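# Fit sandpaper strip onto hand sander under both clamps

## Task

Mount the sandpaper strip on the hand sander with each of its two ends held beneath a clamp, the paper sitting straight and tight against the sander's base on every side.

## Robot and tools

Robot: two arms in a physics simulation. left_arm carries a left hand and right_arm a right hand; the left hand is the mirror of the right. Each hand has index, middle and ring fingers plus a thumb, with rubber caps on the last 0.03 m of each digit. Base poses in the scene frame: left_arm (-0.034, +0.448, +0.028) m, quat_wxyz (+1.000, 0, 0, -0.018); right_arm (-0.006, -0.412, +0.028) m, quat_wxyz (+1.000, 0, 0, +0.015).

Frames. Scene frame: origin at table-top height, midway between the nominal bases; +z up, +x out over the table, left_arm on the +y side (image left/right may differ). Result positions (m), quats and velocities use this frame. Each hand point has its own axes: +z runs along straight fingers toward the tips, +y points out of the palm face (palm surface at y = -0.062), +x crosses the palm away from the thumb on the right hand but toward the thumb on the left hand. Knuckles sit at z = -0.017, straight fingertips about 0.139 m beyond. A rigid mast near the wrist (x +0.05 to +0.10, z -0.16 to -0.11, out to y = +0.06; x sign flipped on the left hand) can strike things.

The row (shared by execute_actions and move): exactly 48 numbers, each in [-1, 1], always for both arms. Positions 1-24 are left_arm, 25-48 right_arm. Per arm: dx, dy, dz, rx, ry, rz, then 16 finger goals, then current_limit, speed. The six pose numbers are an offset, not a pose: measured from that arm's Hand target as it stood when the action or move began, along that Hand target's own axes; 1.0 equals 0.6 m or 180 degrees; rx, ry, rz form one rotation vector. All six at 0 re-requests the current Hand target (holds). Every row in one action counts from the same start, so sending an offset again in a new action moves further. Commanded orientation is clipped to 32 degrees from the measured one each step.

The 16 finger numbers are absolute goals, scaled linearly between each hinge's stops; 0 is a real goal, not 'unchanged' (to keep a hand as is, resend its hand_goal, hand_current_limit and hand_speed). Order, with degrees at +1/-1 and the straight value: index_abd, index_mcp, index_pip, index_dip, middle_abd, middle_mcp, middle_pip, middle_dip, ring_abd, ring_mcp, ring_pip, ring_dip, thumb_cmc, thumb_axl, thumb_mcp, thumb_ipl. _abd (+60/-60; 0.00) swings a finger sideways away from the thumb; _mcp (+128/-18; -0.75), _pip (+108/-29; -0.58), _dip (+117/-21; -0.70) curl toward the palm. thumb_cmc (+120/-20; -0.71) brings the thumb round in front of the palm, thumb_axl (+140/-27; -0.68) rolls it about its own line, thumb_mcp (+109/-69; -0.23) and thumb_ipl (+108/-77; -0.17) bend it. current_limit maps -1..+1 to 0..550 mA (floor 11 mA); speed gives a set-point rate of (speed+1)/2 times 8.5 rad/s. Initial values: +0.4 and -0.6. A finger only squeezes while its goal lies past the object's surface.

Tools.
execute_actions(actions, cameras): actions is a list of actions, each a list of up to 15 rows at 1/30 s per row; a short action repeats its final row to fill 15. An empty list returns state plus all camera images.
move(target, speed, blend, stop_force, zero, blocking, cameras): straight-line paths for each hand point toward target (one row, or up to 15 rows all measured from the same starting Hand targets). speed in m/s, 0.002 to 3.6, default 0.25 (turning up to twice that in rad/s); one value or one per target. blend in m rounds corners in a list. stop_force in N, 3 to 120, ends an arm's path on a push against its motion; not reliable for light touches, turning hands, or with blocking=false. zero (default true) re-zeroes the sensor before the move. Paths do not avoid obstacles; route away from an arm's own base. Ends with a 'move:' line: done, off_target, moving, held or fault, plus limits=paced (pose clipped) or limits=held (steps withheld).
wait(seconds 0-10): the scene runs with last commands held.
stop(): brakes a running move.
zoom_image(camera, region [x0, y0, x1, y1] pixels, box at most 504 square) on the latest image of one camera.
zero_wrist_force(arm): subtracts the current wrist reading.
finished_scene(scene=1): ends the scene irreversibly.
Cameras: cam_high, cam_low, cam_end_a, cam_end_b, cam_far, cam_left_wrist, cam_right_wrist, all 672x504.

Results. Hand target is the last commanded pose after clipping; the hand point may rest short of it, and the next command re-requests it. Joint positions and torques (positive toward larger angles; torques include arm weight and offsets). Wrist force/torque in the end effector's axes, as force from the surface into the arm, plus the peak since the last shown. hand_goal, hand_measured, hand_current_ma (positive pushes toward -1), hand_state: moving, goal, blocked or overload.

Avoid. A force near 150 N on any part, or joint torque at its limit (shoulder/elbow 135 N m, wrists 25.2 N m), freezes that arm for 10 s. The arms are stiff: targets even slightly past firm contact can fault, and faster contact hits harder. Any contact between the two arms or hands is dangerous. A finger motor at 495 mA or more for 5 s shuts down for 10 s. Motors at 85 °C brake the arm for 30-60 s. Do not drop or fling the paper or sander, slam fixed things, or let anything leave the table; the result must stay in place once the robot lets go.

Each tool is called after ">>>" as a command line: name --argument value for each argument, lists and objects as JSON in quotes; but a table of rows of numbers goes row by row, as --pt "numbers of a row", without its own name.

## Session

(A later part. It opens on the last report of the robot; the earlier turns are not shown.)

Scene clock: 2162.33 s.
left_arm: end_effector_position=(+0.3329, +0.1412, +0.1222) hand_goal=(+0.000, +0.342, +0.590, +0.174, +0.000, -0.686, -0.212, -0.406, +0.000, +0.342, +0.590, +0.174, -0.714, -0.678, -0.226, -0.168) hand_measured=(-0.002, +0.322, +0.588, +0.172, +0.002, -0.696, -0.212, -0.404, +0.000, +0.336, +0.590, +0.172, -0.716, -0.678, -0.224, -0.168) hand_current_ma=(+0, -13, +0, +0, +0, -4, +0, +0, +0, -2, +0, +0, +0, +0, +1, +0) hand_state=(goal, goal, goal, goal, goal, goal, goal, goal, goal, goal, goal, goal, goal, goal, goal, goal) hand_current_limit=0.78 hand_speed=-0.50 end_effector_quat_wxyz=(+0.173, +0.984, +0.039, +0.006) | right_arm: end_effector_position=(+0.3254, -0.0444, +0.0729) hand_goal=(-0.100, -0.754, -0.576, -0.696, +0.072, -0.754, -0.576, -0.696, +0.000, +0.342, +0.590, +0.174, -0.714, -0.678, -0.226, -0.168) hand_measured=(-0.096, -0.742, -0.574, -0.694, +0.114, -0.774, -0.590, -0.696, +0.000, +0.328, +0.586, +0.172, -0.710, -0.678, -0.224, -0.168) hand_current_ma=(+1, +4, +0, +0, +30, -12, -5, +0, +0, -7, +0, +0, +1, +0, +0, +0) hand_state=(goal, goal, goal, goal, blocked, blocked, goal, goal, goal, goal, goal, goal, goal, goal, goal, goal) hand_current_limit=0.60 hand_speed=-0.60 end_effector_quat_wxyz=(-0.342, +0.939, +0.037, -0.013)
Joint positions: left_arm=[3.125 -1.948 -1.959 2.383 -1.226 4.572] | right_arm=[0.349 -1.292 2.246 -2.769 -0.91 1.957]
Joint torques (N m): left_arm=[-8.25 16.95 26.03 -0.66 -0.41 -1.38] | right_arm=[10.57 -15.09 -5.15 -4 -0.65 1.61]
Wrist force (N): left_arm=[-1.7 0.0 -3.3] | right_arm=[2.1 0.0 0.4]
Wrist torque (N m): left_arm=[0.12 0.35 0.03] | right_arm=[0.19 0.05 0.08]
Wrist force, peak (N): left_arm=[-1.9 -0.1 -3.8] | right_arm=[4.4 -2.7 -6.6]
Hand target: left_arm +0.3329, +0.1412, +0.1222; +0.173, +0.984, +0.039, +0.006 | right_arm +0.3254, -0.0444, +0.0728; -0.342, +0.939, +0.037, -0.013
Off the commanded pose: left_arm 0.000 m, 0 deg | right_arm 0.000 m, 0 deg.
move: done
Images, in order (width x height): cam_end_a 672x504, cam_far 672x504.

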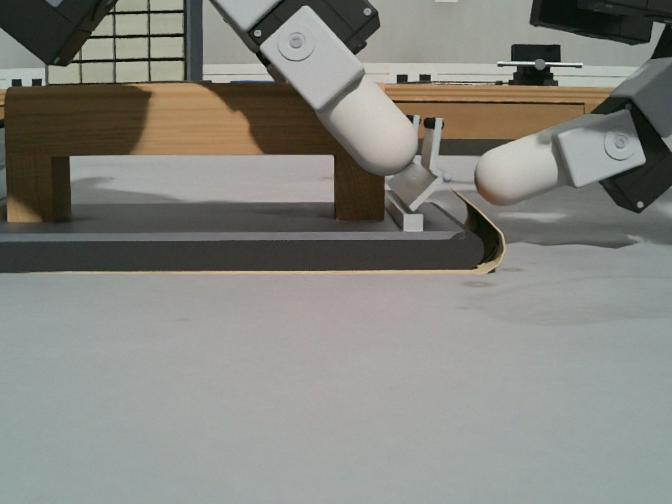

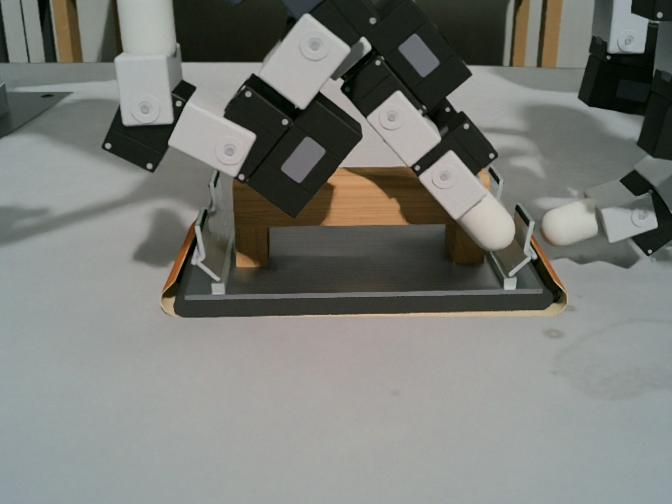

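>>> move --target '[0, 0, 0, 0, 0, 0, 0, 0.342, 0.590, 0.174, 0, -0.685, -0.212, -0.406, 0, 0.342, 0.590, 0.174, -0.714, -0.678, -0.226, -0.168, 0.78, -0.5, 0.005, 0, 0, 0, 0, 0, -0.1, -0.754, -0.576, -0.696, 0.073, -0.754, -0.576, -0.696, 0, 0.342, 0.590, 0.174, -0.714, -0.678, -0.226, -0.168, 0.6, -0.6]' --speed 0.02 --cameras '["cam_end_a", "cam_far", "cam_right_wrist", "cam_left_wrist", "cam_high"]'

>>> zoom_image --camera "cam_left_wrist" --region '[180, 0, 420, 180]'

>>> zoom_image --camera "cam_end_a" --region '[360, 60, 580, 280]'

Scene clock: 2173.37 s.
left_arm: end_effector_position=(+0.3329, +0.1412, +0.1222) hand_goal=(+0.000, +0.342, +0.590, +0.174, +0.000, -0.686, -0.212, -0.406, +0.000, +0.342, +0.590, +0.174, -0.714, -0.678, -0.226, -0.168) hand_measured=(-0.002, +0.322, +0.588, +0.172, +0.002, -0.696, -0.212, -0.404, +0.000, +0.336, +0.590, +0.172, -0.716, -0.678, -0.224, -0.168) hand_current_ma=(+0, -13, +0, +0, +0, -4, +0, +0, +0, -2, +0, +0, +0, +0, +1, +0) hand_state=(goal, goal, goal, goal, goal, goal, goal, goal, goal, goal, goal, goal, goal, goal, goal, goal) hand_current_limit=0.78 hand_speed=-0.50 end_effector_quat_wxyz=(+0.173, +0.984, +0.039, +0.006) | right_arm: end_effector_position=(+0.3283, -0.0441, +0.0728) hand_goal=(-0.100, -0.754, -0.576, -0.696, +0.072, -0.754, -0.576, -0.696, +0.000, +0.342, +0.590, +0.174, -0.714, -0.678, -0.226, -0.168) hand_measured=(-0.128, -0.742, -0.574, -0.694, +0.086, -0.752, -0.578, -0.696, +0.000, +0.328, +0.586, +0.172, -0.710, -0.678, -0.224, -0.168) hand_current_ma=(-16, +4, +0, +0, +4, +0, +0, +0, +0, -7, +0, +0, +1, +0, +0, +0) hand_state=(blocked, goal, goal, goal, goal, goal, goal, goal, goal, goal, goal, goal, goal, goal, goal, goal) hand_current_limit=0.60 hand_speed=-0.60 end_effector_quat_wxyz=(-0.342, +0.939, +0.037, -0.013)
Joint positions: left_arm=[3.125 -1.948 -1.959 2.383 -1.226 4.572] | right_arm=[0.347 -1.288 2.239 -2.765 -0.91 1.954]
Joint torques (N m): left_arm=[-9.49 16.46 24.76 -0.64 -0.3 -1.36] | right_arm=[-12.17 -15.6 -20.42 -2.06 2.39 -1.89]
Wrist force (N): left_arm=[-1.7 0.0 -3.6] | right_arm=[-1.8 0.0 -0.5]
Wrist torque (N m): left_arm=[0.13 0.34 0.04] | right_arm=[0.14 -0.29 -0.06]
Wrist force, peak (N): left_arm=[-1.6 -0.1 -4.0] | right_arm=[2.3 -0.8 -0.5]
Hand target: left_arm +0.3329, +0.1412, +0.1222; +0.173, +0.984, +0.039, +0.006 | right_arm +0.3284, -0.0441, +0.0728; -0.342, +0.939, +0.037, -0.013
Off the commanded pose: left_arm 0.000 m, 0 deg | right_arm 0.000 m, 0 deg.
move: done
Images, in order (width x height): cam_high 672x504, cam_end_a 672x504, cam_far 672x504, cam_left_wrist 672x504, cam_right_wrist 672x504.

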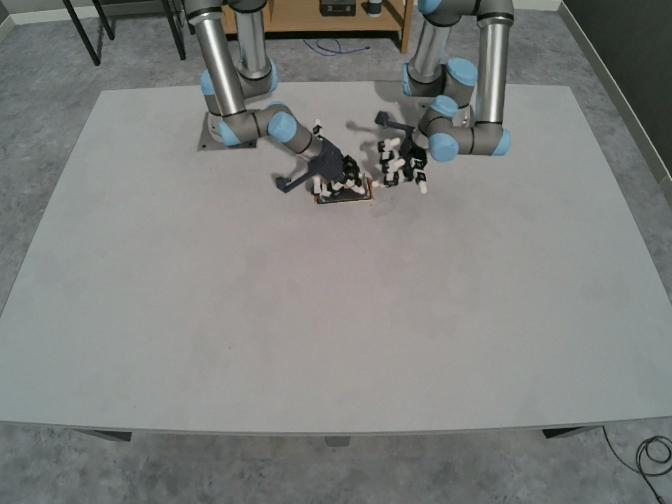

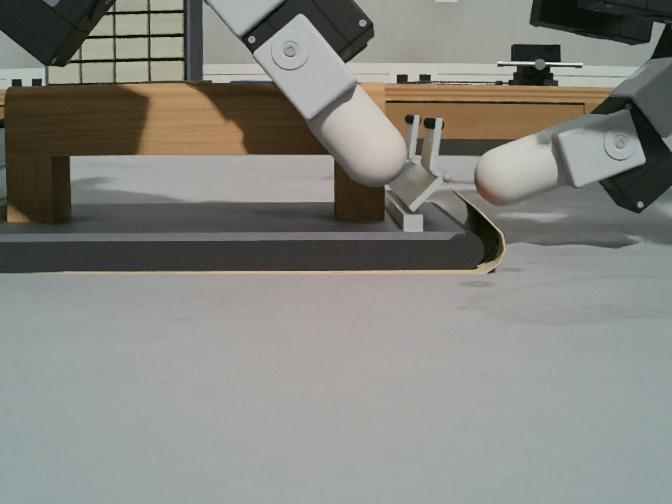

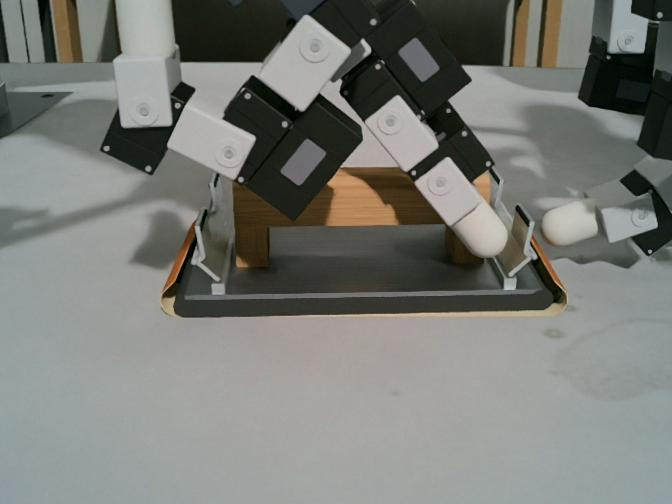

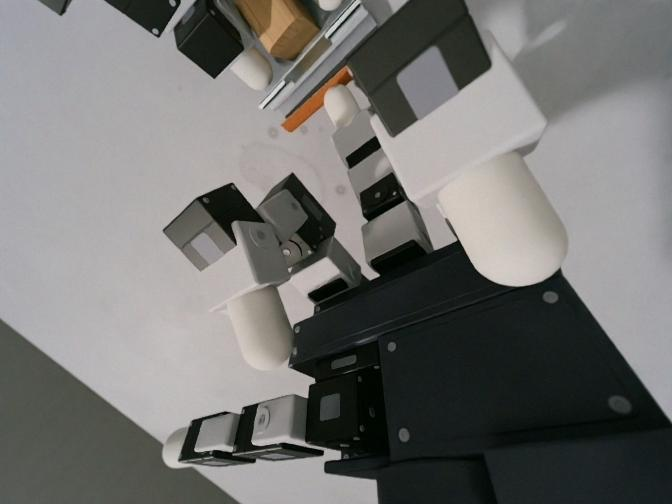

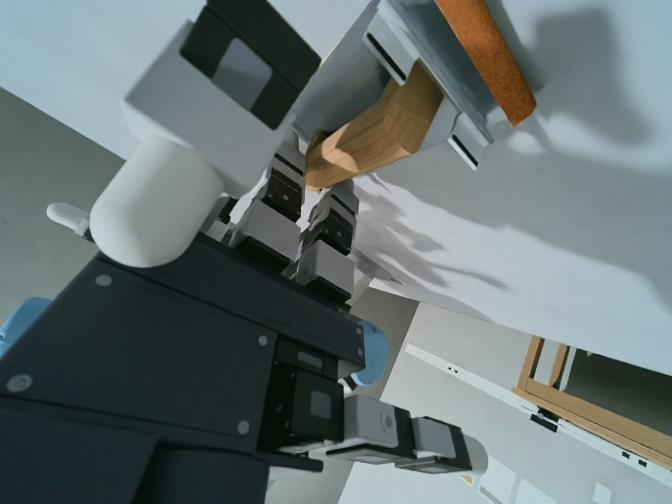

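Scaled by 2.100 from the camera's 672x504 image, which has a finer 960x720 frame.

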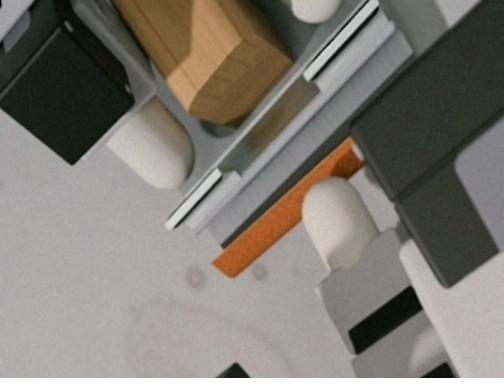

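Scaled by 2.291 from the camera's 672x504 image, which has a finer 960x720 frame.

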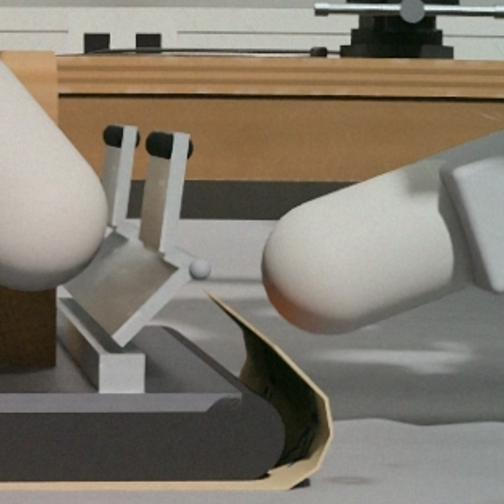

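>>> zoom_image --camera "cam_left_wrist" --region '[230, 0, 390, 140]'

>>> zoom_image --camera "cam_right_wrist" --region '[290, 0, 550, 200]'

Scaled by 3.150 from the camera's 672x504 image, which has a finer 960x720 frame.

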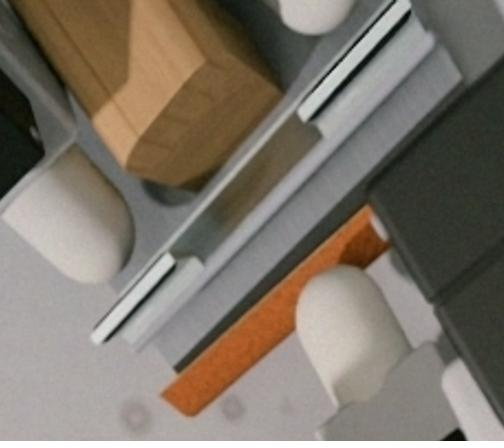

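Scaled by 1.938 from the camera's 672x504 image, which has a finer 960x720 frame.

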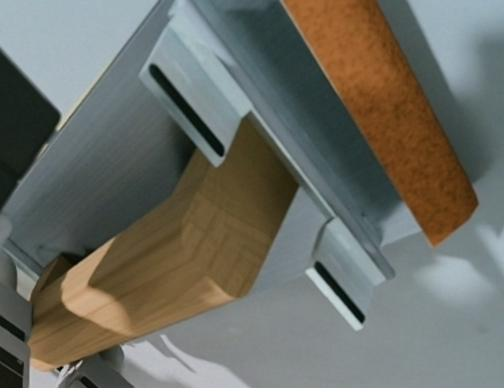

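>>> zoom_image --camera "cam_far" --region '[150, 290, 370, 330]'

>>> zoom_image --camera "cam_far" --region '[370, 290, 590, 330]'

Scaled by 2.291 from the camera's 672x504 image, which has a finer 960x720 frame.

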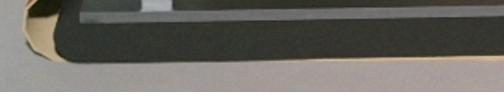

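Scaled by 2.291 from the camera's 672x504 image, which has a finer 960x720 frame.

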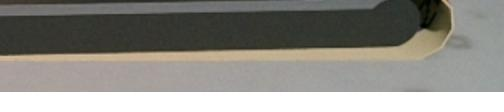

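>>> move --target '[0, 0, 0, 0, 0, 0, 0, 0.342, 0.590, 0.174, 0, -0.685, -0.212, -0.406, 0, 0.342, 0.590, 0.174, -0.714, -0.678, -0.226, -0.168, 0.78, -0.5, 0.0067, 0, 0, 0, 0, 0, -0.1, -0.754, -0.576, -0.696, 0.073, -0.754, -0.576, -0.696, 0, 0.342, 0.590, 0.174, -0.714, -0.678, -0.226, -0.168, 0.6, -0.6]' --speed 0.02 --cameras '["cam_end_a", "cam_far"]'

>>> zoom_image --camera "cam_far" --region '[150, 290, 370, 330]'

>>> zoom_image --camera "cam_far" --region '[370, 290, 590, 330]'

Scene clock: 2199.73 s.
left_arm: end_effector_position=(+0.3329, +0.1412, +0.1222) hand_goal=(+0.000, +0.342, +0.590, +0.174, +0.000, -0.686, -0.212, -0.406, +0.000, +0.342, +0.590, +0.174, -0.714, -0.678, -0.226, -0.168) hand_measured=(-0.002, +0.322, +0.588, +0.172, +0.002, -0.696, -0.212, -0.404, +0.000, +0.336, +0.590, +0.172, -0.716, -0.678, -0.224, -0.168) hand_current_ma=(+0, -13, +0, +0, +0, -4, +0, +0, +0, -2, +0, +0, +0, +0, +1, +0) hand_state=(goal, goal, goal, goal, goal, goal, goal, goal, goal, goal, goal, goal, goal, goal, goal, goal) hand_current_limit=0.78 hand_speed=-0.50 end_effector_quat_wxyz=(+0.173, +0.984, +0.039, +0.006) | right_arm: end_effector_position=(+0.3323, -0.0438, +0.0728) hand_goal=(-0.100, -0.754, -0.576, -0.696, +0.072, -0.754, -0.576, -0.696, +0.000, +0.342, +0.590, +0.174, -0.714, -0.678, -0.226, -0.168) hand_measured=(-0.130, -0.746, -0.574, -0.694, +0.084, -0.752, -0.578, -0.696, +0.000, +0.328, +0.586, +0.172, -0.710, -0.678, -0.224, -0.168) hand_current_ma=(-17, +2, +0, +0, +3, +0, +0, +0, +0, -7, +0, +0, +1, +0, +0, +0) hand_state=(blocked, goal, goal, goal, goal, goal, goal, goal, goal, goal, goal, goal, goal, goal, goal, goal) hand_current_limit=0.60 hand_speed=-0.60 end_effector_quat_wxyz=(-0.342, +0.939, +0.037, -0.013)
Joint positions: left_arm=[3.125 -1.948 -1.959 2.383 -1.226 4.572] | right_arm=[0.345 -1.282 2.23 -2.76 -0.909 1.951]
Joint torques (N m): left_arm=[-8.59 19.46 24.72 -0.64 -0.31 -1.13] | right_arm=[-10.8 -16.92 -22.06 -1.87 2.3 -1.74]
Wrist force (N): left_arm=[-1.8 0.2 -3.4] | right_arm=[-1.3 -0.2 0.8]
Wrist torque (N m): left_arm=[0.14 0.35 0.03] | right_arm=[0.03 -0.23 -0.02]
Wrist force, peak (N): left_arm=[-1.9 -0.1 -3.8] | right_arm=[-2.2 -0.4 -0.9]
Hand target: left_arm +0.3329, +0.1412, +0.1222; +0.173, +0.984, +0.039, +0.006 | right_arm +0.3324, -0.0438, +0.0728; -0.342, +0.939, +0.037, -0.013
Off the commanded pose: left_arm 0.000 m, 0 deg | right_arm 0.000 m, 0 deg.
move: done
Images, in order (width x height): cam_end_a 672x504, cam_far 672x504.

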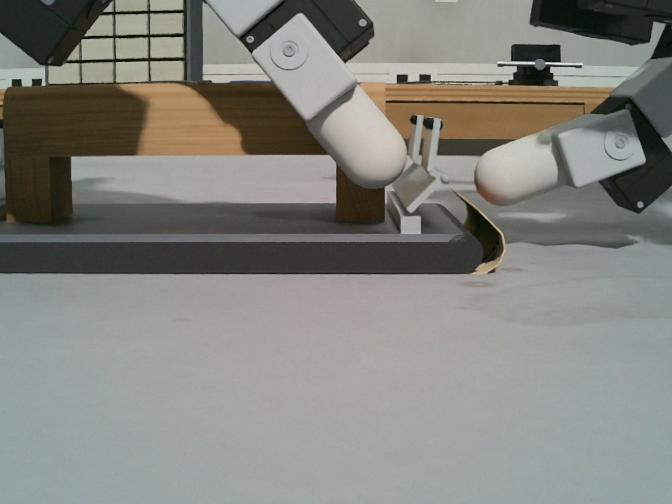

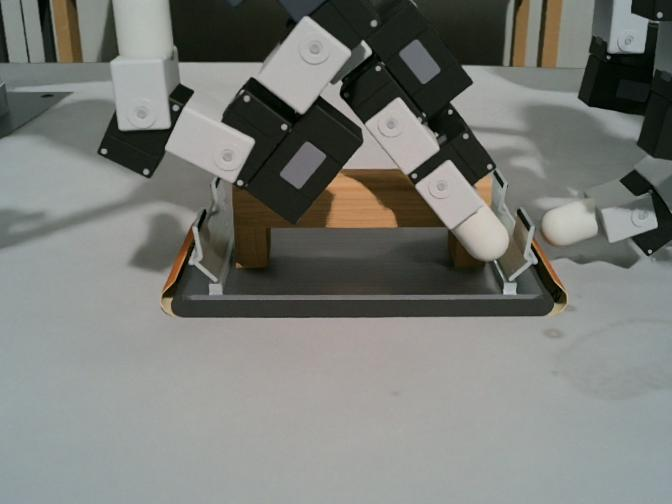

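Scaled by 2.291 from the camera's 672x504 image, which has a finer 960x720 frame.

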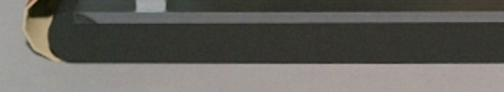

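Scaled by 2.291 from the camera's 672x504 image, which has a finer 960x720 frame.

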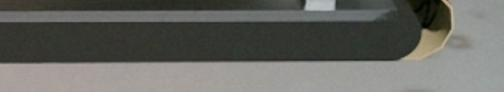

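>>> execute_actions --actions '[]' --cameras '["cam_left_wrist", "cam_right_wrist", "cam_end_b"]'

>>> zoom_image --camera "cam_left_wrist" --region '[230, 0, 390, 140]'

>>> zoom_image --camera "cam_right_wrist" --region '[290, 0, 550, 200]'

Scene clock: 2204.50 s.
left_arm: end_effector_position=(+0.3329, +0.1412, +0.1222) hand_goal=(+0.000, +0.342, +0.590, +0.174, +0.000, -0.686, -0.212, -0.406, +0.000, +0.342, +0.590, +0.174, -0.714, -0.678, -0.226, -0.168) hand_measured=(-0.002, +0.322, +0.588, +0.172, +0.002, -0.696, -0.212, -0.404, +0.000, +0.336, +0.590, +0.172, -0.716, -0.678, -0.224, -0.168) hand_current_ma=(+0, -13, +0, +0, +0, -4, +0, +0, +0, -2, +0, +0, +0, +0, +1, +0) hand_state=(goal, goal, goal, goal, goal, goal, goal, goal, goal, goal, goal, goal, goal, goal, goal, goal) hand_current_limit=0.78 hand_speed=-0.50 end_effector_quat_wxyz=(+0.173, +0.984, +0.039, +0.006) | right_arm: end_effector_position=(+0.3324, -0.0438, +0.0728) hand_goal=(-0.100, -0.754, -0.576, -0.696, +0.072, -0.754, -0.576, -0.696, +0.000, +0.342, +0.590, +0.174, -0.714, -0.678, -0.226, -0.168) hand_measured=(-0.130, -0.746, -0.574, -0.694, +0.084, -0.752, -0.578, -0.696, +0.000, +0.328, +0.586, +0.172, -0.710, -0.678, -0.224, -0.168) hand_current_ma=(-17, +2, +0, +0, +3, +0, +0, +0, +0, -7, +0, +0, +1, +0, +0, +0) hand_state=(blocked, goal, goal, goal, goal, goal, goal, goal, goal, goal, goal, goal, goal, goal, goal, goal) hand_current_limit=0.60 hand_speed=-0.60 end_effector_quat_wxyz=(-0.342, +0.939, +0.037, -0.013)
Joint positions: left_arm=[3.125 -1.948 -1.959 2.383 -1.226 4.572] | right_arm=[0.344 -1.282 2.229 -2.759 -0.909 1.951]
Joint velocities: within noise
Joint torques (N m): left_arm=[-7.79 17.71 23.65 -0.48 -0.28 -1.15] | right_arm=[-10.68 -15.33 -21.91 -1.81 2.18 -1.74]
Motor temperatures (°C): left_arm=[30 30 29 35 35 39] | right_arm=[27 31 30 37 33 37]
Wrist force (N): left_arm=[-1.7 0.1 -3.7] | right_arm=[-1.1 -0.5 0.5]
Wrist torque (N m): left_arm=[0.15 0.34 0.04] | right_arm=[0.02 -0.25 -0.01]
Wrist force, peak (N): left_arm=[-1.8 -0.1 -3.9] | right_arm=[-1.7 0.1 1.6]
Hand target: left_arm +0.3329, +0.1412, +0.1222; +0.173, +0.984, +0.039, +0.006 | right_arm +0.3324, -0.0438, +0.0728; -0.342, +0.939, +0.037, -0.013
Off the commanded pose: left_arm 0.000 m, 0 deg | right_arm 0.000 m, 0 deg.
Images, in order (width x height): cam_end_b 672x504, cam_left_wrist 672x504, cam_right_wrist 672x504.

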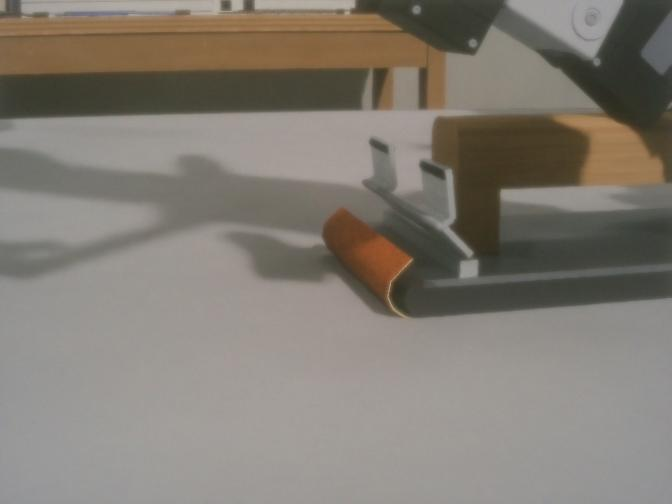

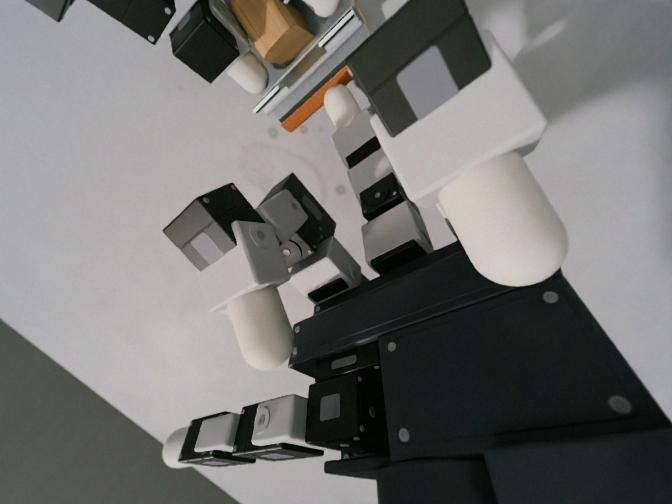

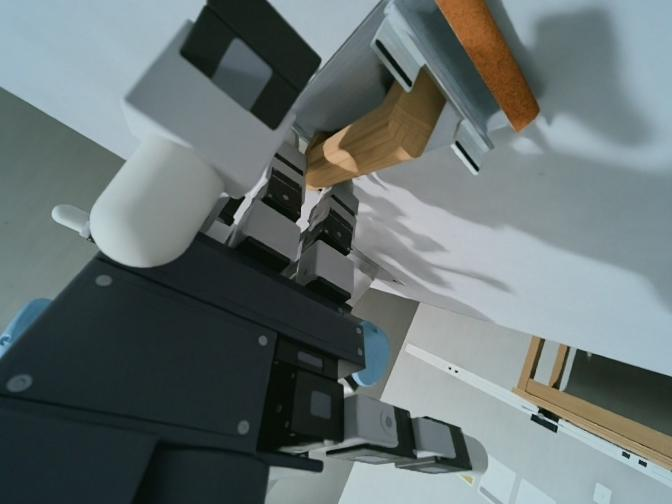

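Scaled by 3.150 from the camera's 672x504 image, which has a finer 960x720 frame.

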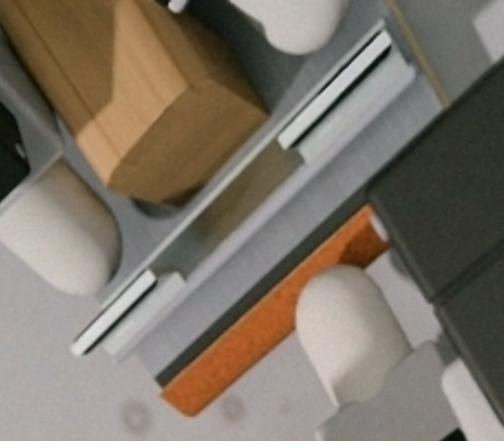

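Scaled by 1.938 from the camera's 672x504 image, which has a finer 960x720 frame.

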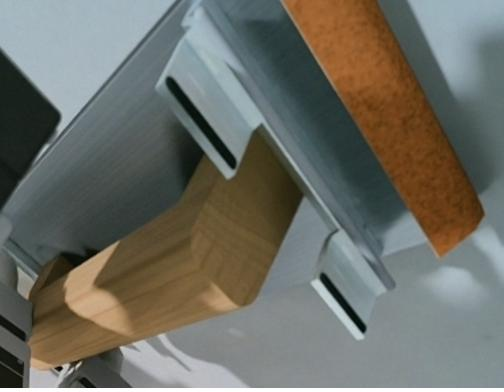

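>>> move --target '[0, 0.0039, 0.01118, 0, 0, 0, 0, 0.342, 0.590, 0.174, 0, -0.685, -0.212, -0.406, 0, 0.342, 0.590, 0.174, -0.714, -0.678, -0.226, -0.168, 0.78, -0.5, 0, 0, 0, 0, 0, 0, -0.118, -0.754, -0.576, -0.696, 0.085, -0.754, -0.576, -0.696, 0, 0.342, 0.590, 0.174, -0.714, -0.678, -0.226, -0.168, 0.6, -0.6]' --speed 0.03 --cameras '["cam_end_a", "cam_far"]'

>>> zoom_image --camera "cam_end_a" --region '[360, 60, 580, 280]'

>>> zoom_image --camera "cam_far" --region '[482, 180, 642, 330]'

Scene clock: 2214.37 s.
left_arm: end_effector_position=(+0.3333, +0.1368, +0.1168) hand_goal=(+0.000, +0.342, +0.590, +0.174, +0.000, -0.686, -0.212, -0.406, +0.000, +0.342, +0.590, +0.174, -0.714, -0.678, -0.226, -0.168) hand_measured=(-0.002, +0.322, +0.588, +0.172, +0.002, -0.690, -0.212, -0.404, +0.000, +0.336, +0.590, +0.172, -0.716, -0.678, -0.224, -0.168) hand_current_ma=(+0, -13, +0, +0, +0, -1, +0, +0, +0, -2, +0, +0, +0, +0, +1, +0) hand_state=(goal, goal, goal, goal, goal, goal, goal, goal, goal, goal, goal, goal, goal, goal, goal, goal) hand_current_limit=0.78 hand_speed=-0.50 end_effector_quat_wxyz=(+0.173, +0.984, +0.039, +0.006) | right_arm: end_effector_position=(+0.3324, -0.0438, +0.0728) hand_goal=(-0.118, -0.754, -0.576, -0.696, +0.084, -0.754, -0.576, -0.696, +0.000, +0.342, +0.590, +0.174, -0.714, -0.678, -0.226, -0.168) hand_measured=(-0.134, -0.746, -0.574, -0.694, +0.086, -0.750, -0.578, -0.696, +0.000, +0.328, +0.586, +0.172, -0.710, -0.678, -0.224, -0.168) hand_current_ma=(-6, +2, +0, +0, +0, +1, +0, +0, +0, -7, +0, +0, +1, +0, +0, +0) hand_state=(goal, goal, goal, goal, goal, goal, goal, goal, goal, goal, goal, goal, goal, goal, goal, goal) hand_current_limit=0.60 hand_speed=-0.60 end_effector_quat_wxyz=(-0.342, +0.939, +0.037, -0.013)
Joint positions: left_arm=[3.112 -1.961 -1.957 2.398 -1.227 4.559] | right_arm=[0.344 -1.282 2.229 -2.759 -0.909 1.951]
Joint torques (N m): left_arm=[-8.94 18.11 23.38 -0.46 -0.37 -1.44] | right_arm=[-9.43 -15.44 -20.81 -2.04 2.4 -1.92]
Wrist force (N): left_arm=[-1.8 0.0 -4.0] | right_arm=[-0.7 0.0 0.9]
Wrist torque (N m): left_arm=[0.12 0.34 0.03] | right_arm=[0.03 -0.16 0.02]
Wrist force, peak (N): left_arm=[-1.8 0.0 -4.0] | right_arm=[-1.4 0.5 1.6]
Hand target: left_arm +0.3333, +0.1367, +0.1167; +0.173, +0.984, +0.039, +0.006 | right_arm +0.3324, -0.0438, +0.0728; -0.342, +0.939, +0.037, -0.013
Off the commanded pose: left_arm 0.000 m, 0 deg | right_arm 0.000 m, 0 deg.
move: done
Images, in order (width x height): cam_end_a 672x504, cam_far 672x504.

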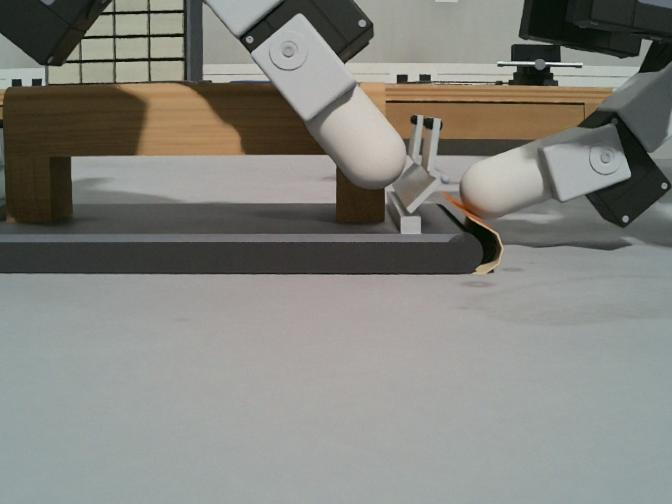

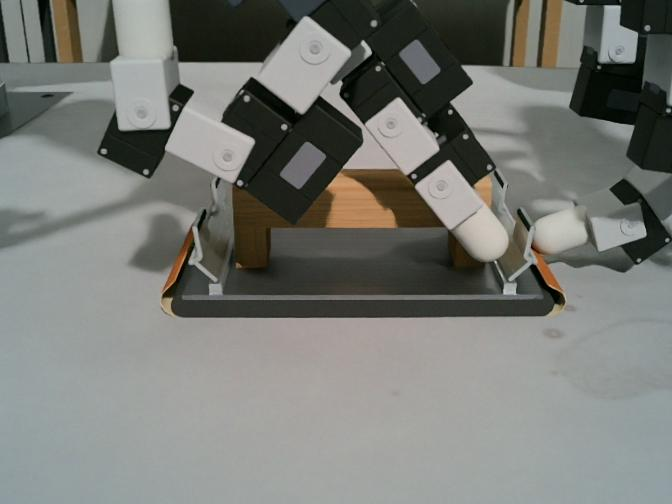

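Scaled by 2.291 from the camera's 672x504 image, which has a finer 960x720 frame.

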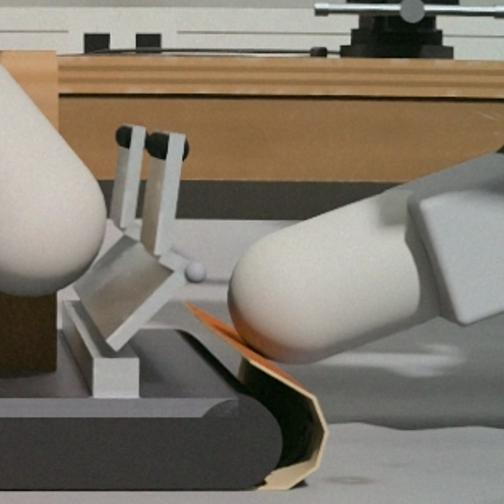

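Scaled by 3.150 from the camera's 672x504 image, which has a finer 960x720 frame.

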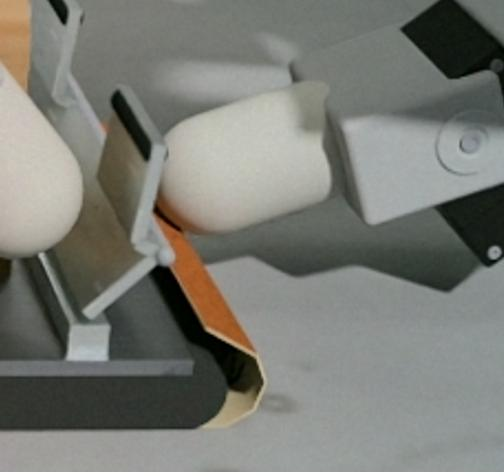

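>>> move --target '[0, 0.0024, 0.0080, 0, 0, 0, 0, 0.342, 0.590, 0.174, 0, -0.685, -0.212, -0.406, 0, 0.342, 0.590, 0.174, -0.714, -0.678, -0.226, -0.168, 0.78, -0.5, 0, 0, 0, 0, 0, 0, -0.118, -0.754, -0.576, -0.696, 0.085, -0.754, -0.576, -0.696, 0, 0.342, 0.590, 0.174, -0.714, -0.678, -0.226, -0.168, 0.6, -0.6]' --speed 0.03 --cameras '["cam_end_a", "cam_far"]'

>>> zoom_image --camera "cam_end_a" --region '[400, 100, 560, 280]'

>>> zoom_image --camera "cam_far" --region '[482, 180, 642, 330]'

Scene clock: 2218.30 s.
left_arm: end_effector_position=(+0.3335, +0.1338, +0.1128) hand_goal=(+0.000, +0.342, +0.590, +0.174, +0.000, -0.686, -0.212, -0.406, +0.000, +0.342, +0.590, +0.174, -0.714, -0.678, -0.226, -0.168) hand_measured=(-0.002, +0.322, +0.588, +0.172, +0.002, -0.682, -0.204, -0.400, +0.000, +0.336, +0.590, +0.172, -0.716, -0.678, -0.224, -0.168) hand_current_ma=(+0, -13, +0, +0, +0, +1, +2, +2, +0, -2, +0, +0, +0, +0, +1, +0) hand_state=(goal, goal, goal, goal, goal, goal, goal, goal, goal, goal, goal, goal, goal, goal, goal, goal) hand_current_limit=0.78 hand_speed=-0.50 end_effector_quat_wxyz=(+0.173, +0.984, +0.039, +0.006) | right_arm: end_effector_position=(+0.3324, -0.0438, +0.0728) hand_goal=(-0.118, -0.754, -0.576, -0.696, +0.084, -0.754, -0.576, -0.696, +0.000, +0.342, +0.590, +0.174, -0.714, -0.678, -0.226, -0.168) hand_measured=(-0.134, -0.746, -0.574, -0.694, +0.086, -0.750, -0.578, -0.696, +0.000, +0.328, +0.586, +0.172, -0.710, -0.678, -0.224, -0.168) hand_current_ma=(-6, +2, +0, +0, +0, +1, +0, +0, +0, -7, +0, +0, +1, +0, +0, +0) hand_state=(goal, goal, goal, goal, goal, goal, goal, goal, goal, goal, goal, goal, goal, goal, goal, goal) hand_current_limit=0.60 hand_speed=-0.60 end_effector_quat_wxyz=(-0.342, +0.939, +0.037, -0.013)
Joint positions: left_arm=[3.103 -1.971 -1.955 2.409 -1.227 4.55] | right_arm=[0.344 -1.282 2.229 -2.759 -0.909 1.951]
Joint torques (N m): left_arm=[-8.84 17.26 23.89 -0.1 -0.04 -1.66] | right_arm=[-4.6 -16.35 -18.69 -1.95 2.2 -1.88]
Wrist force (N): left_arm=[-1.8 -1.2 -7.0] | right_arm=[-0.7 -0.2 1.0]
Wrist torque (N m): left_arm=[0.27 0.30 0.05] | right_arm=[-0.02 -0.15 0.01]
Wrist force, peak (N): left_arm=[-1.8 -1.2 -7.0] | right_arm=[-0.9 0.2 1.4]
Hand target: left_arm +0.3335, +0.1337, +0.1127; +0.173, +0.984, +0.039, +0.006 | right_arm +0.3324, -0.0438, +0.0728; -0.342, +0.939, +0.037, -0.013
Off the commanded pose: left_arm 0.000 m, 0 deg | right_arm 0.000 m, 0 deg.
move: done
Images, in order (width x height): cam_end_a 672x504, cam_far 672x504.

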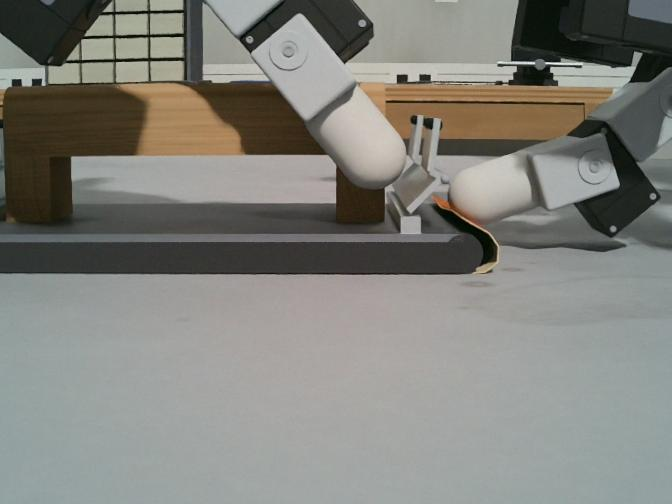

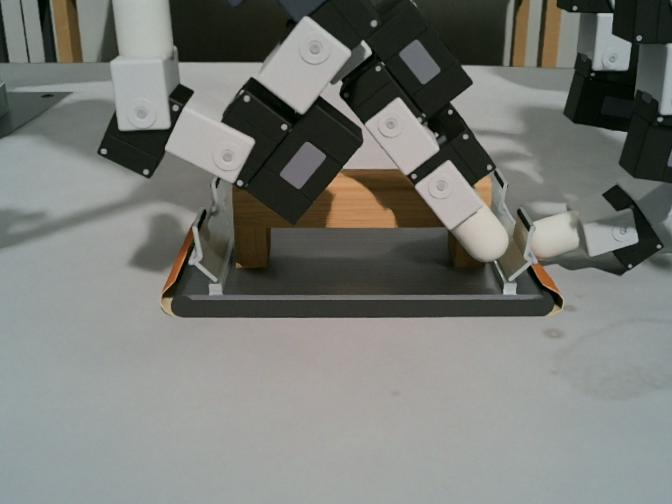

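Scaled by 2.800 from the camera's 672x504 image, which has a finer 960x720 frame.

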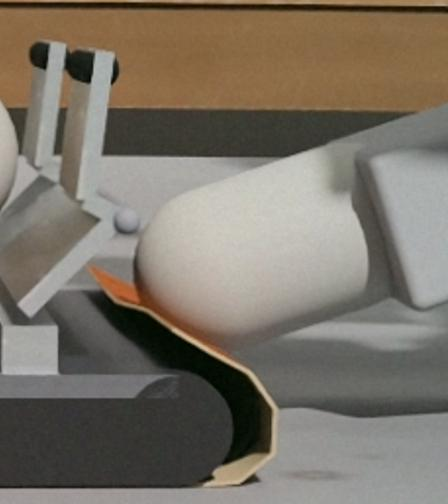

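Scaled by 3.150 from the camera's 672x504 image, which has a finer 960x720 frame.

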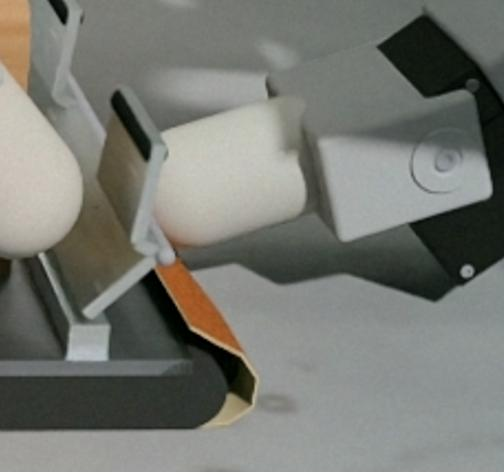

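>>> move --target '[0, 0.00085, 0.0074, 0, 0, 0, 0, 0.342, 0.590, 0.174, 0, -0.685, -0.212, -0.406, 0, 0.342, 0.590, 0.174, -0.714, -0.678, -0.226, -0.168, 0.78, -0.5, 0, 0, 0, 0, 0, 0, -0.118, -0.754, -0.576, -0.696, 0.085, -0.754, -0.576, -0.696, 0, 0.342, 0.590, 0.174, -0.714, -0.678, -0.226, -0.168, 0.6, -0.6]' --speed 0.03 --cameras '["cam_end_a", "cam_far"]'

>>> zoom_image --camera "cam_end_a" --region '[400, 100, 560, 280]'

>>> zoom_image --camera "cam_far" --region '[482, 180, 642, 330]'

Scene clock: 2227.73 s.
left_arm: end_effector_position=(+0.3336, +0.1318, +0.1088) hand_goal=(+0.000, +0.342, +0.590, +0.174, +0.000, -0.686, -0.212, -0.406, +0.000, +0.342, +0.590, +0.174, -0.714, -0.678, -0.226, -0.168) hand_measured=(-0.002, +0.322, +0.588, +0.172, +0.002, -0.680, -0.184, -0.378, +0.000, +0.336, +0.590, +0.172, -0.716, -0.678, -0.224, -0.168) hand_current_ma=(+0, -13, +0, +0, +0, +2, +24, +22, +0, -2, +0, +0, +0, +0, +1, +0) hand_state=(goal, goal, goal, goal, goal, goal, blocked, blocked, goal, goal, goal, goal, goal, goal, goal, goal) hand_current_limit=0.78 hand_speed=-0.50 end_effector_quat_wxyz=(+0.173, +0.984, +0.039, +0.006) | right_arm: end_effector_position=(+0.3324, -0.0438, +0.0728) hand_goal=(-0.118, -0.754, -0.576, -0.696, +0.084, -0.754, -0.576, -0.696, +0.000, +0.342, +0.590, +0.174, -0.714, -0.678, -0.226, -0.168) hand_measured=(-0.134, -0.746, -0.574, -0.694, +0.088, -0.746, -0.576, -0.696, +0.000, +0.328, +0.586, +0.172, -0.710, -0.678, -0.224, -0.168) hand_current_ma=(-5, +2, +0, +0, +0, +2, +0, +0, +0, -7, +0, +0, +1, +0, +0, +0) hand_state=(goal, goal, goal, goal, goal, goal, goal, goal, goal, goal, goal, goal, goal, goal, goal, goal) hand_current_limit=0.60 hand_speed=-0.60 end_effector_quat_wxyz=(-0.342, +0.939, +0.037, -0.013)
Joint positions: left_arm=[3.097 -1.979 -1.955 2.419 -1.228 4.544] | right_arm=[0.344 -1.282 2.229 -2.759 -0.909 1.951]
Joint torques (N m): left_arm=[-9.47 19.16 24.51 0 0.36 -1.28] | right_arm=[0.06 -15.69 -17.2 -2.11 2.3 -1.86]
Wrist force (N): left_arm=[-1.8 -4.1 -10.2] | right_arm=[0.5 0.9 0.4]
Wrist torque (N m): left_arm=[0.45 0.16 0.11] | right_arm=[0.06 -0.14 0.11]
Wrist force, peak (N): left_arm=[-1.6 -3.0 -11.2] | right_arm=[-0.6 0.4 1.5]
Hand target: left_arm +0.3336, +0.1317, +0.1087; +0.173, +0.984, +0.039, +0.006 | right_arm +0.3324, -0.0438, +0.0728; -0.342, +0.939, +0.037, -0.013
Off the commanded pose: left_arm 0.000 m, 0 deg | right_arm 0.000 m, 0 deg.
move: done
Images, in order (width x height): cam_end_a 672x504, cam_far 672x504.

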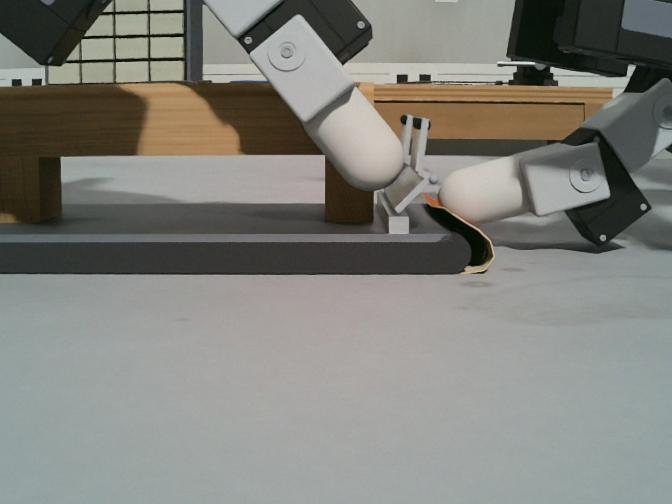

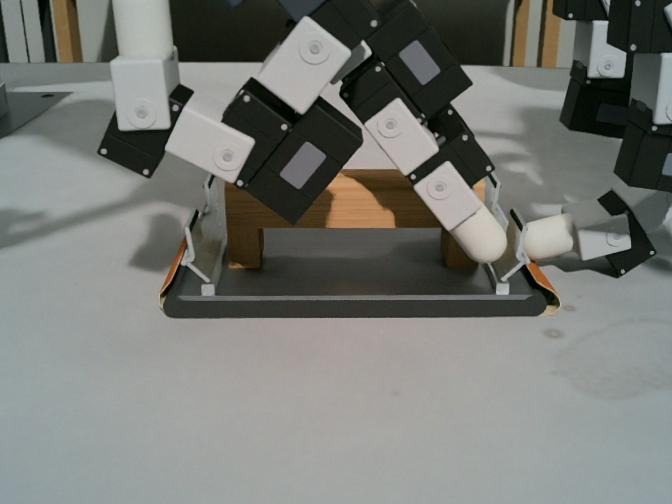

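Scaled by 2.800 from the camera's 672x504 image, which has a finer 960x720 frame.

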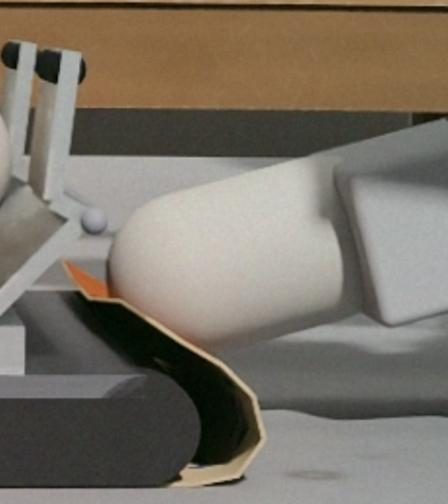

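Scaled by 3.150 from the camera's 672x504 image, which has a finer 960x720 frame.

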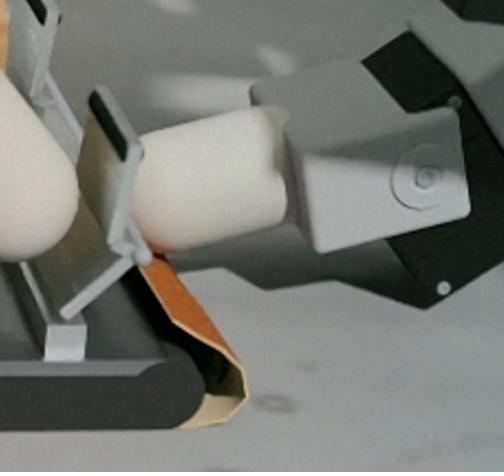

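>>> move --target '[0, 0, 0, 0, 0, 0, 0, 0.342, 0.590, 0.174, 0, -0.685, -0.212, -0.406, 0, 0.342, 0.590, 0.174, -0.714, -0.678, -0.226, -0.168, 0.78, -0.5, 0, 0.0155, 0.0055, 0, 0, 0, -0.118, -0.754, -0.576, -0.696, 0.085, -0.754, -0.576, -0.696, 0, 0.342, 0.590, 0.174, -0.714, -0.678, -0.226, -0.168, 0.6, -0.6]' --speed 0.03 --cameras '["cam_end_a"]'

>>> zoom_image --camera "cam_end_a" --region '[360, 80, 540, 280]'

Scene clock: 2253.87 s.
left_arm: end_effector_position=(+0.3336, +0.1317, +0.1087) hand_goal=(+0.000, +0.342, +0.590, +0.174, +0.000, -0.686, -0.212, -0.406, +0.000, +0.342, +0.590, +0.174, -0.714, -0.678, -0.226, -0.168) hand_measured=(-0.002, +0.322, +0.588, +0.172, +0.002, -0.678, -0.182, -0.378, +0.000, +0.336, +0.590, +0.172, -0.716, -0.678, -0.224, -0.168) hand_current_ma=(+0, -13, +0, +0, +0, +2, +25, +24, +0, -2, +0, +0, +0, +0, +1, +0) hand_state=(goal, goal, goal, goal, goal, goal, blocked, blocked, goal, goal, goal, goal, goal, goal, goal, goal) hand_current_limit=0.78 hand_speed=-0.50 end_effector_quat_wxyz=(+0.173, +0.984, +0.039, +0.006) | right_arm: end_effector_position=(+0.3328, -0.0488, +0.0644) hand_goal=(-0.118, -0.754, -0.576, -0.696, +0.084, -0.754, -0.576, -0.696, +0.000, +0.342, +0.590, +0.174, -0.714, -0.678, -0.226, -0.168) hand_measured=(-0.148, -0.766, -0.580, -0.694, +0.100, -0.756, -0.576, -0.696, +0.000, +0.328, +0.586, +0.172, -0.710, -0.678, -0.224, -0.168) hand_current_ma=(-17, -5, -1, +0, +5, +0, +0, +0, +0, -7, +0, +0, +1, +0, +0, +0) hand_state=(blocked, goal, goal, goal, goal, goal, goal, goal, goal, goal, goal, goal, goal, goal, goal, goal) hand_current_limit=0.60 hand_speed=-0.60 end_effector_quat_wxyz=(-0.342, +0.939, +0.037, -0.013)
Joint positions: left_arm=[3.097 -1.979 -1.955 2.42 -1.228 4.543] | right_arm=[0.334 -1.269 2.242 -2.778 -0.907 1.938]
Joint torques (N m): left_arm=[-9.59 17.09 24 -0.02 0.52 -1.5] | right_arm=[-11.26 -15.75 -6.78 -4.6 1.86 -1.7]
Wrist force (N): left_arm=[-1.6 -2.9 -11.0] | right_arm=[-1.0 -2.2 -1.3]
Wrist torque (N m): left_arm=[0.50 0.15 0.11] | right_arm=[0.28 -0.19 -0.01]
Wrist force, peak (N): left_arm=[-2.1 -3.6 -11.9] | right_arm=[-1.0 -2.2 -1.3]
Hand target: left_arm +0.3336, +0.1317, +0.1087; +0.173, +0.984, +0.039, +0.006 | right_arm +0.3328, -0.0488, +0.0643; -0.342, +0.939, +0.037, -0.013
Off the commanded pose: left_arm 0.000 m, 0 deg | right_arm 0.000 m, 0 deg.
move: done
Images, in order (width x height): cam_end_a 672x504.

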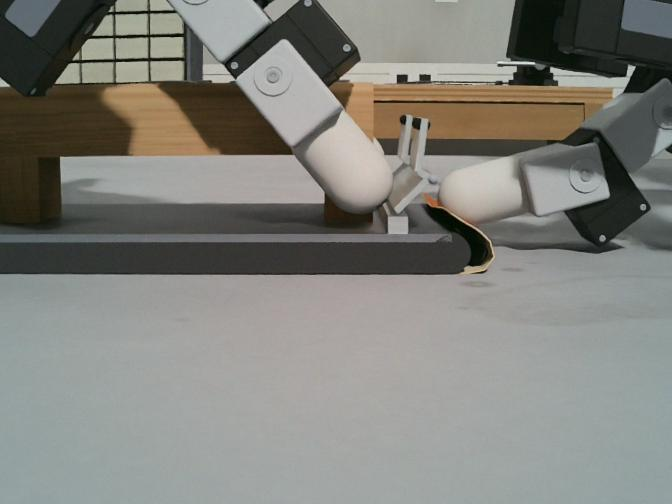

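Scaled by 2.520 from the camera's 672x504 image, which has a finer 960x720 frame.

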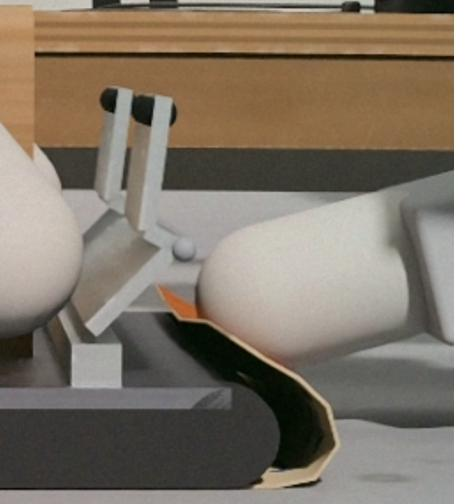

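>>> move --target '[0, 0, 0, 0, 0, 0, 0, 0.342, 0.590, 0.174, 0, -0.685, -0.212, -0.406, 0, 0.342, 0.590, 0.174, -0.714, -0.678, -0.226, -0.168, 0.78, -0.5, 0, -0.0051, 0.0043, 0, 0, 0, -0.118, -0.754, -0.576, -0.696, 0.085, -0.754, -0.576, -0.696, 0, 0.342, 0.590, 0.174, -0.714, -0.678, -0.226, -0.168, 0.6, -0.6]' --speed 0.02 --cameras '["cam_end_a", "cam_far"]'

>>> zoom_image --camera "cam_end_a" --region '[360, 80, 540, 280]'

Scene clock: 2258.90 s.
left_arm: end_effector_position=(+0.3336, +0.1317, +0.1087) hand_goal=(+0.000, +0.342, +0.590, +0.174, +0.000, -0.686, -0.212, -0.406, +0.000, +0.342, +0.590, +0.174, -0.714, -0.678, -0.226, -0.168) hand_measured=(-0.002, +0.322, +0.588, +0.172, +0.002, -0.678, -0.182, -0.378, +0.000, +0.336, +0.590, +0.172, -0.716, -0.678, -0.224, -0.168) hand_current_ma=(+0, -13, +0, +0, +0, +2, +25, +24, +0, -2, +0, +0, +0, +0, +1, +0) hand_state=(goal, goal, goal, goal, goal, goal, blocked, blocked, goal, goal, goal, goal, goal, goal, goal, goal) hand_current_limit=0.78 hand_speed=-0.50 end_effector_quat_wxyz=(+0.173, +0.984, +0.039, +0.006) | right_arm: end_effector_position=(+0.3325, -0.0449, +0.0643) hand_goal=(-0.118, -0.754, -0.576, -0.696, +0.084, -0.754, -0.576, -0.696, +0.000, +0.342, +0.590, +0.174, -0.714, -0.678, -0.226, -0.168) hand_measured=(-0.154, -0.746, -0.576, -0.694, +0.102, -0.742, -0.574, -0.696, +0.000, +0.328, +0.586, +0.172, -0.710, -0.678, -0.224, -0.168) hand_current_ma=(-23, +2, +0, +0, +7, +5, +0, +0, +0, -7, +0, +0, +1, +0, +0, +0) hand_state=(blocked, goal, goal, goal, goal, goal, goal, goal, goal, goal, goal, goal, goal, goal, goal, goal) hand_current_limit=0.60 hand_speed=-0.60 end_effector_quat_wxyz=(-0.342, +0.939, +0.037, -0.013)
Joint positions: left_arm=[3.097 -1.979 -1.955 2.42 -1.228 4.543] | right_arm=[0.342 -1.263 2.237 -2.784 -0.908 1.948]
Joint torques (N m): left_arm=[-5.9 20.26 21.11 -0.8 1.12 -1.18] | right_arm=[10.56 -15.03 -21.74 -5.17 -0.47 1.71]
Wrist force (N): left_arm=[-1.7 -2.9 -11.0] | right_arm=[-1.4 0.3 -2.8]
Wrist torque (N m): left_arm=[0.51 0.16 0.11] | right_arm=[0.20 -0.22 -0.17]
Wrist force, peak (N): left_arm=[-2.0 -3.3 -11.1] | right_arm=[-1.4 0.4 -3.0]
Hand target: left_arm +0.3336, +0.1317, +0.1087; +0.173, +0.984, +0.039, +0.006 | right_arm +0.3325, -0.0448, +0.0643; -0.342, +0.939, +0.037, -0.013
Off the commanded pose: left_arm 0.000 m, 0 deg | right_arm 0.000 m, 0 deg.
move: done
Images, in order (width x height): cam_end_a 672x504, cam_far 672x504.

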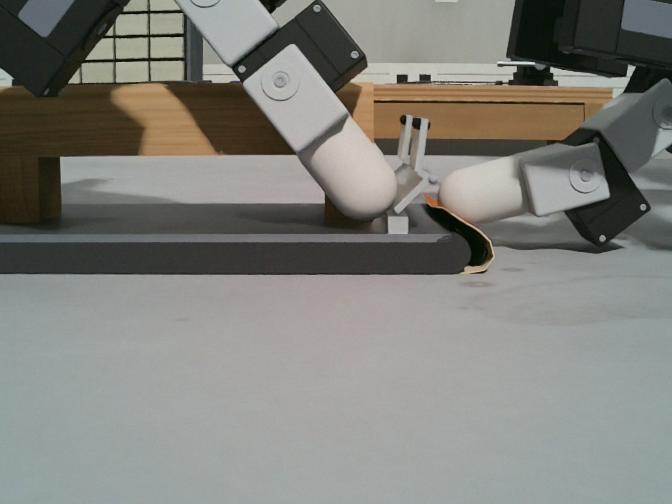

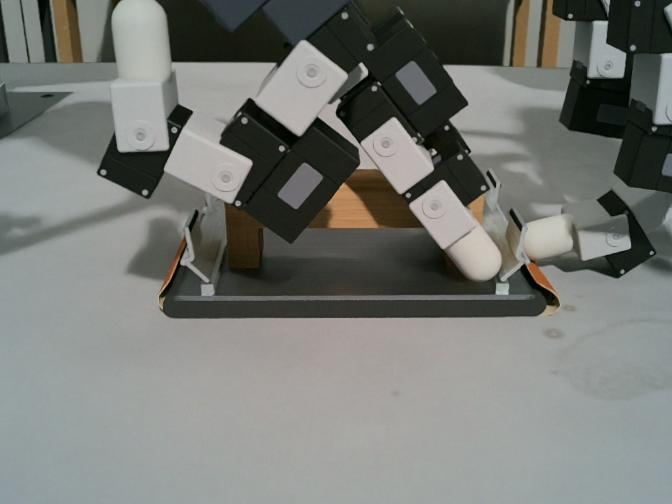

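Scaled by 2.520 from the camera's 672x504 image, which has a finer 960x720 frame.

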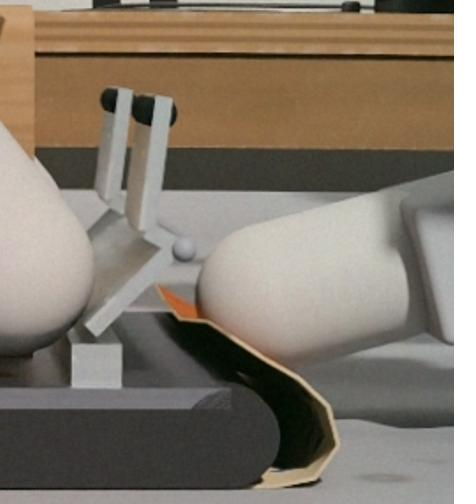

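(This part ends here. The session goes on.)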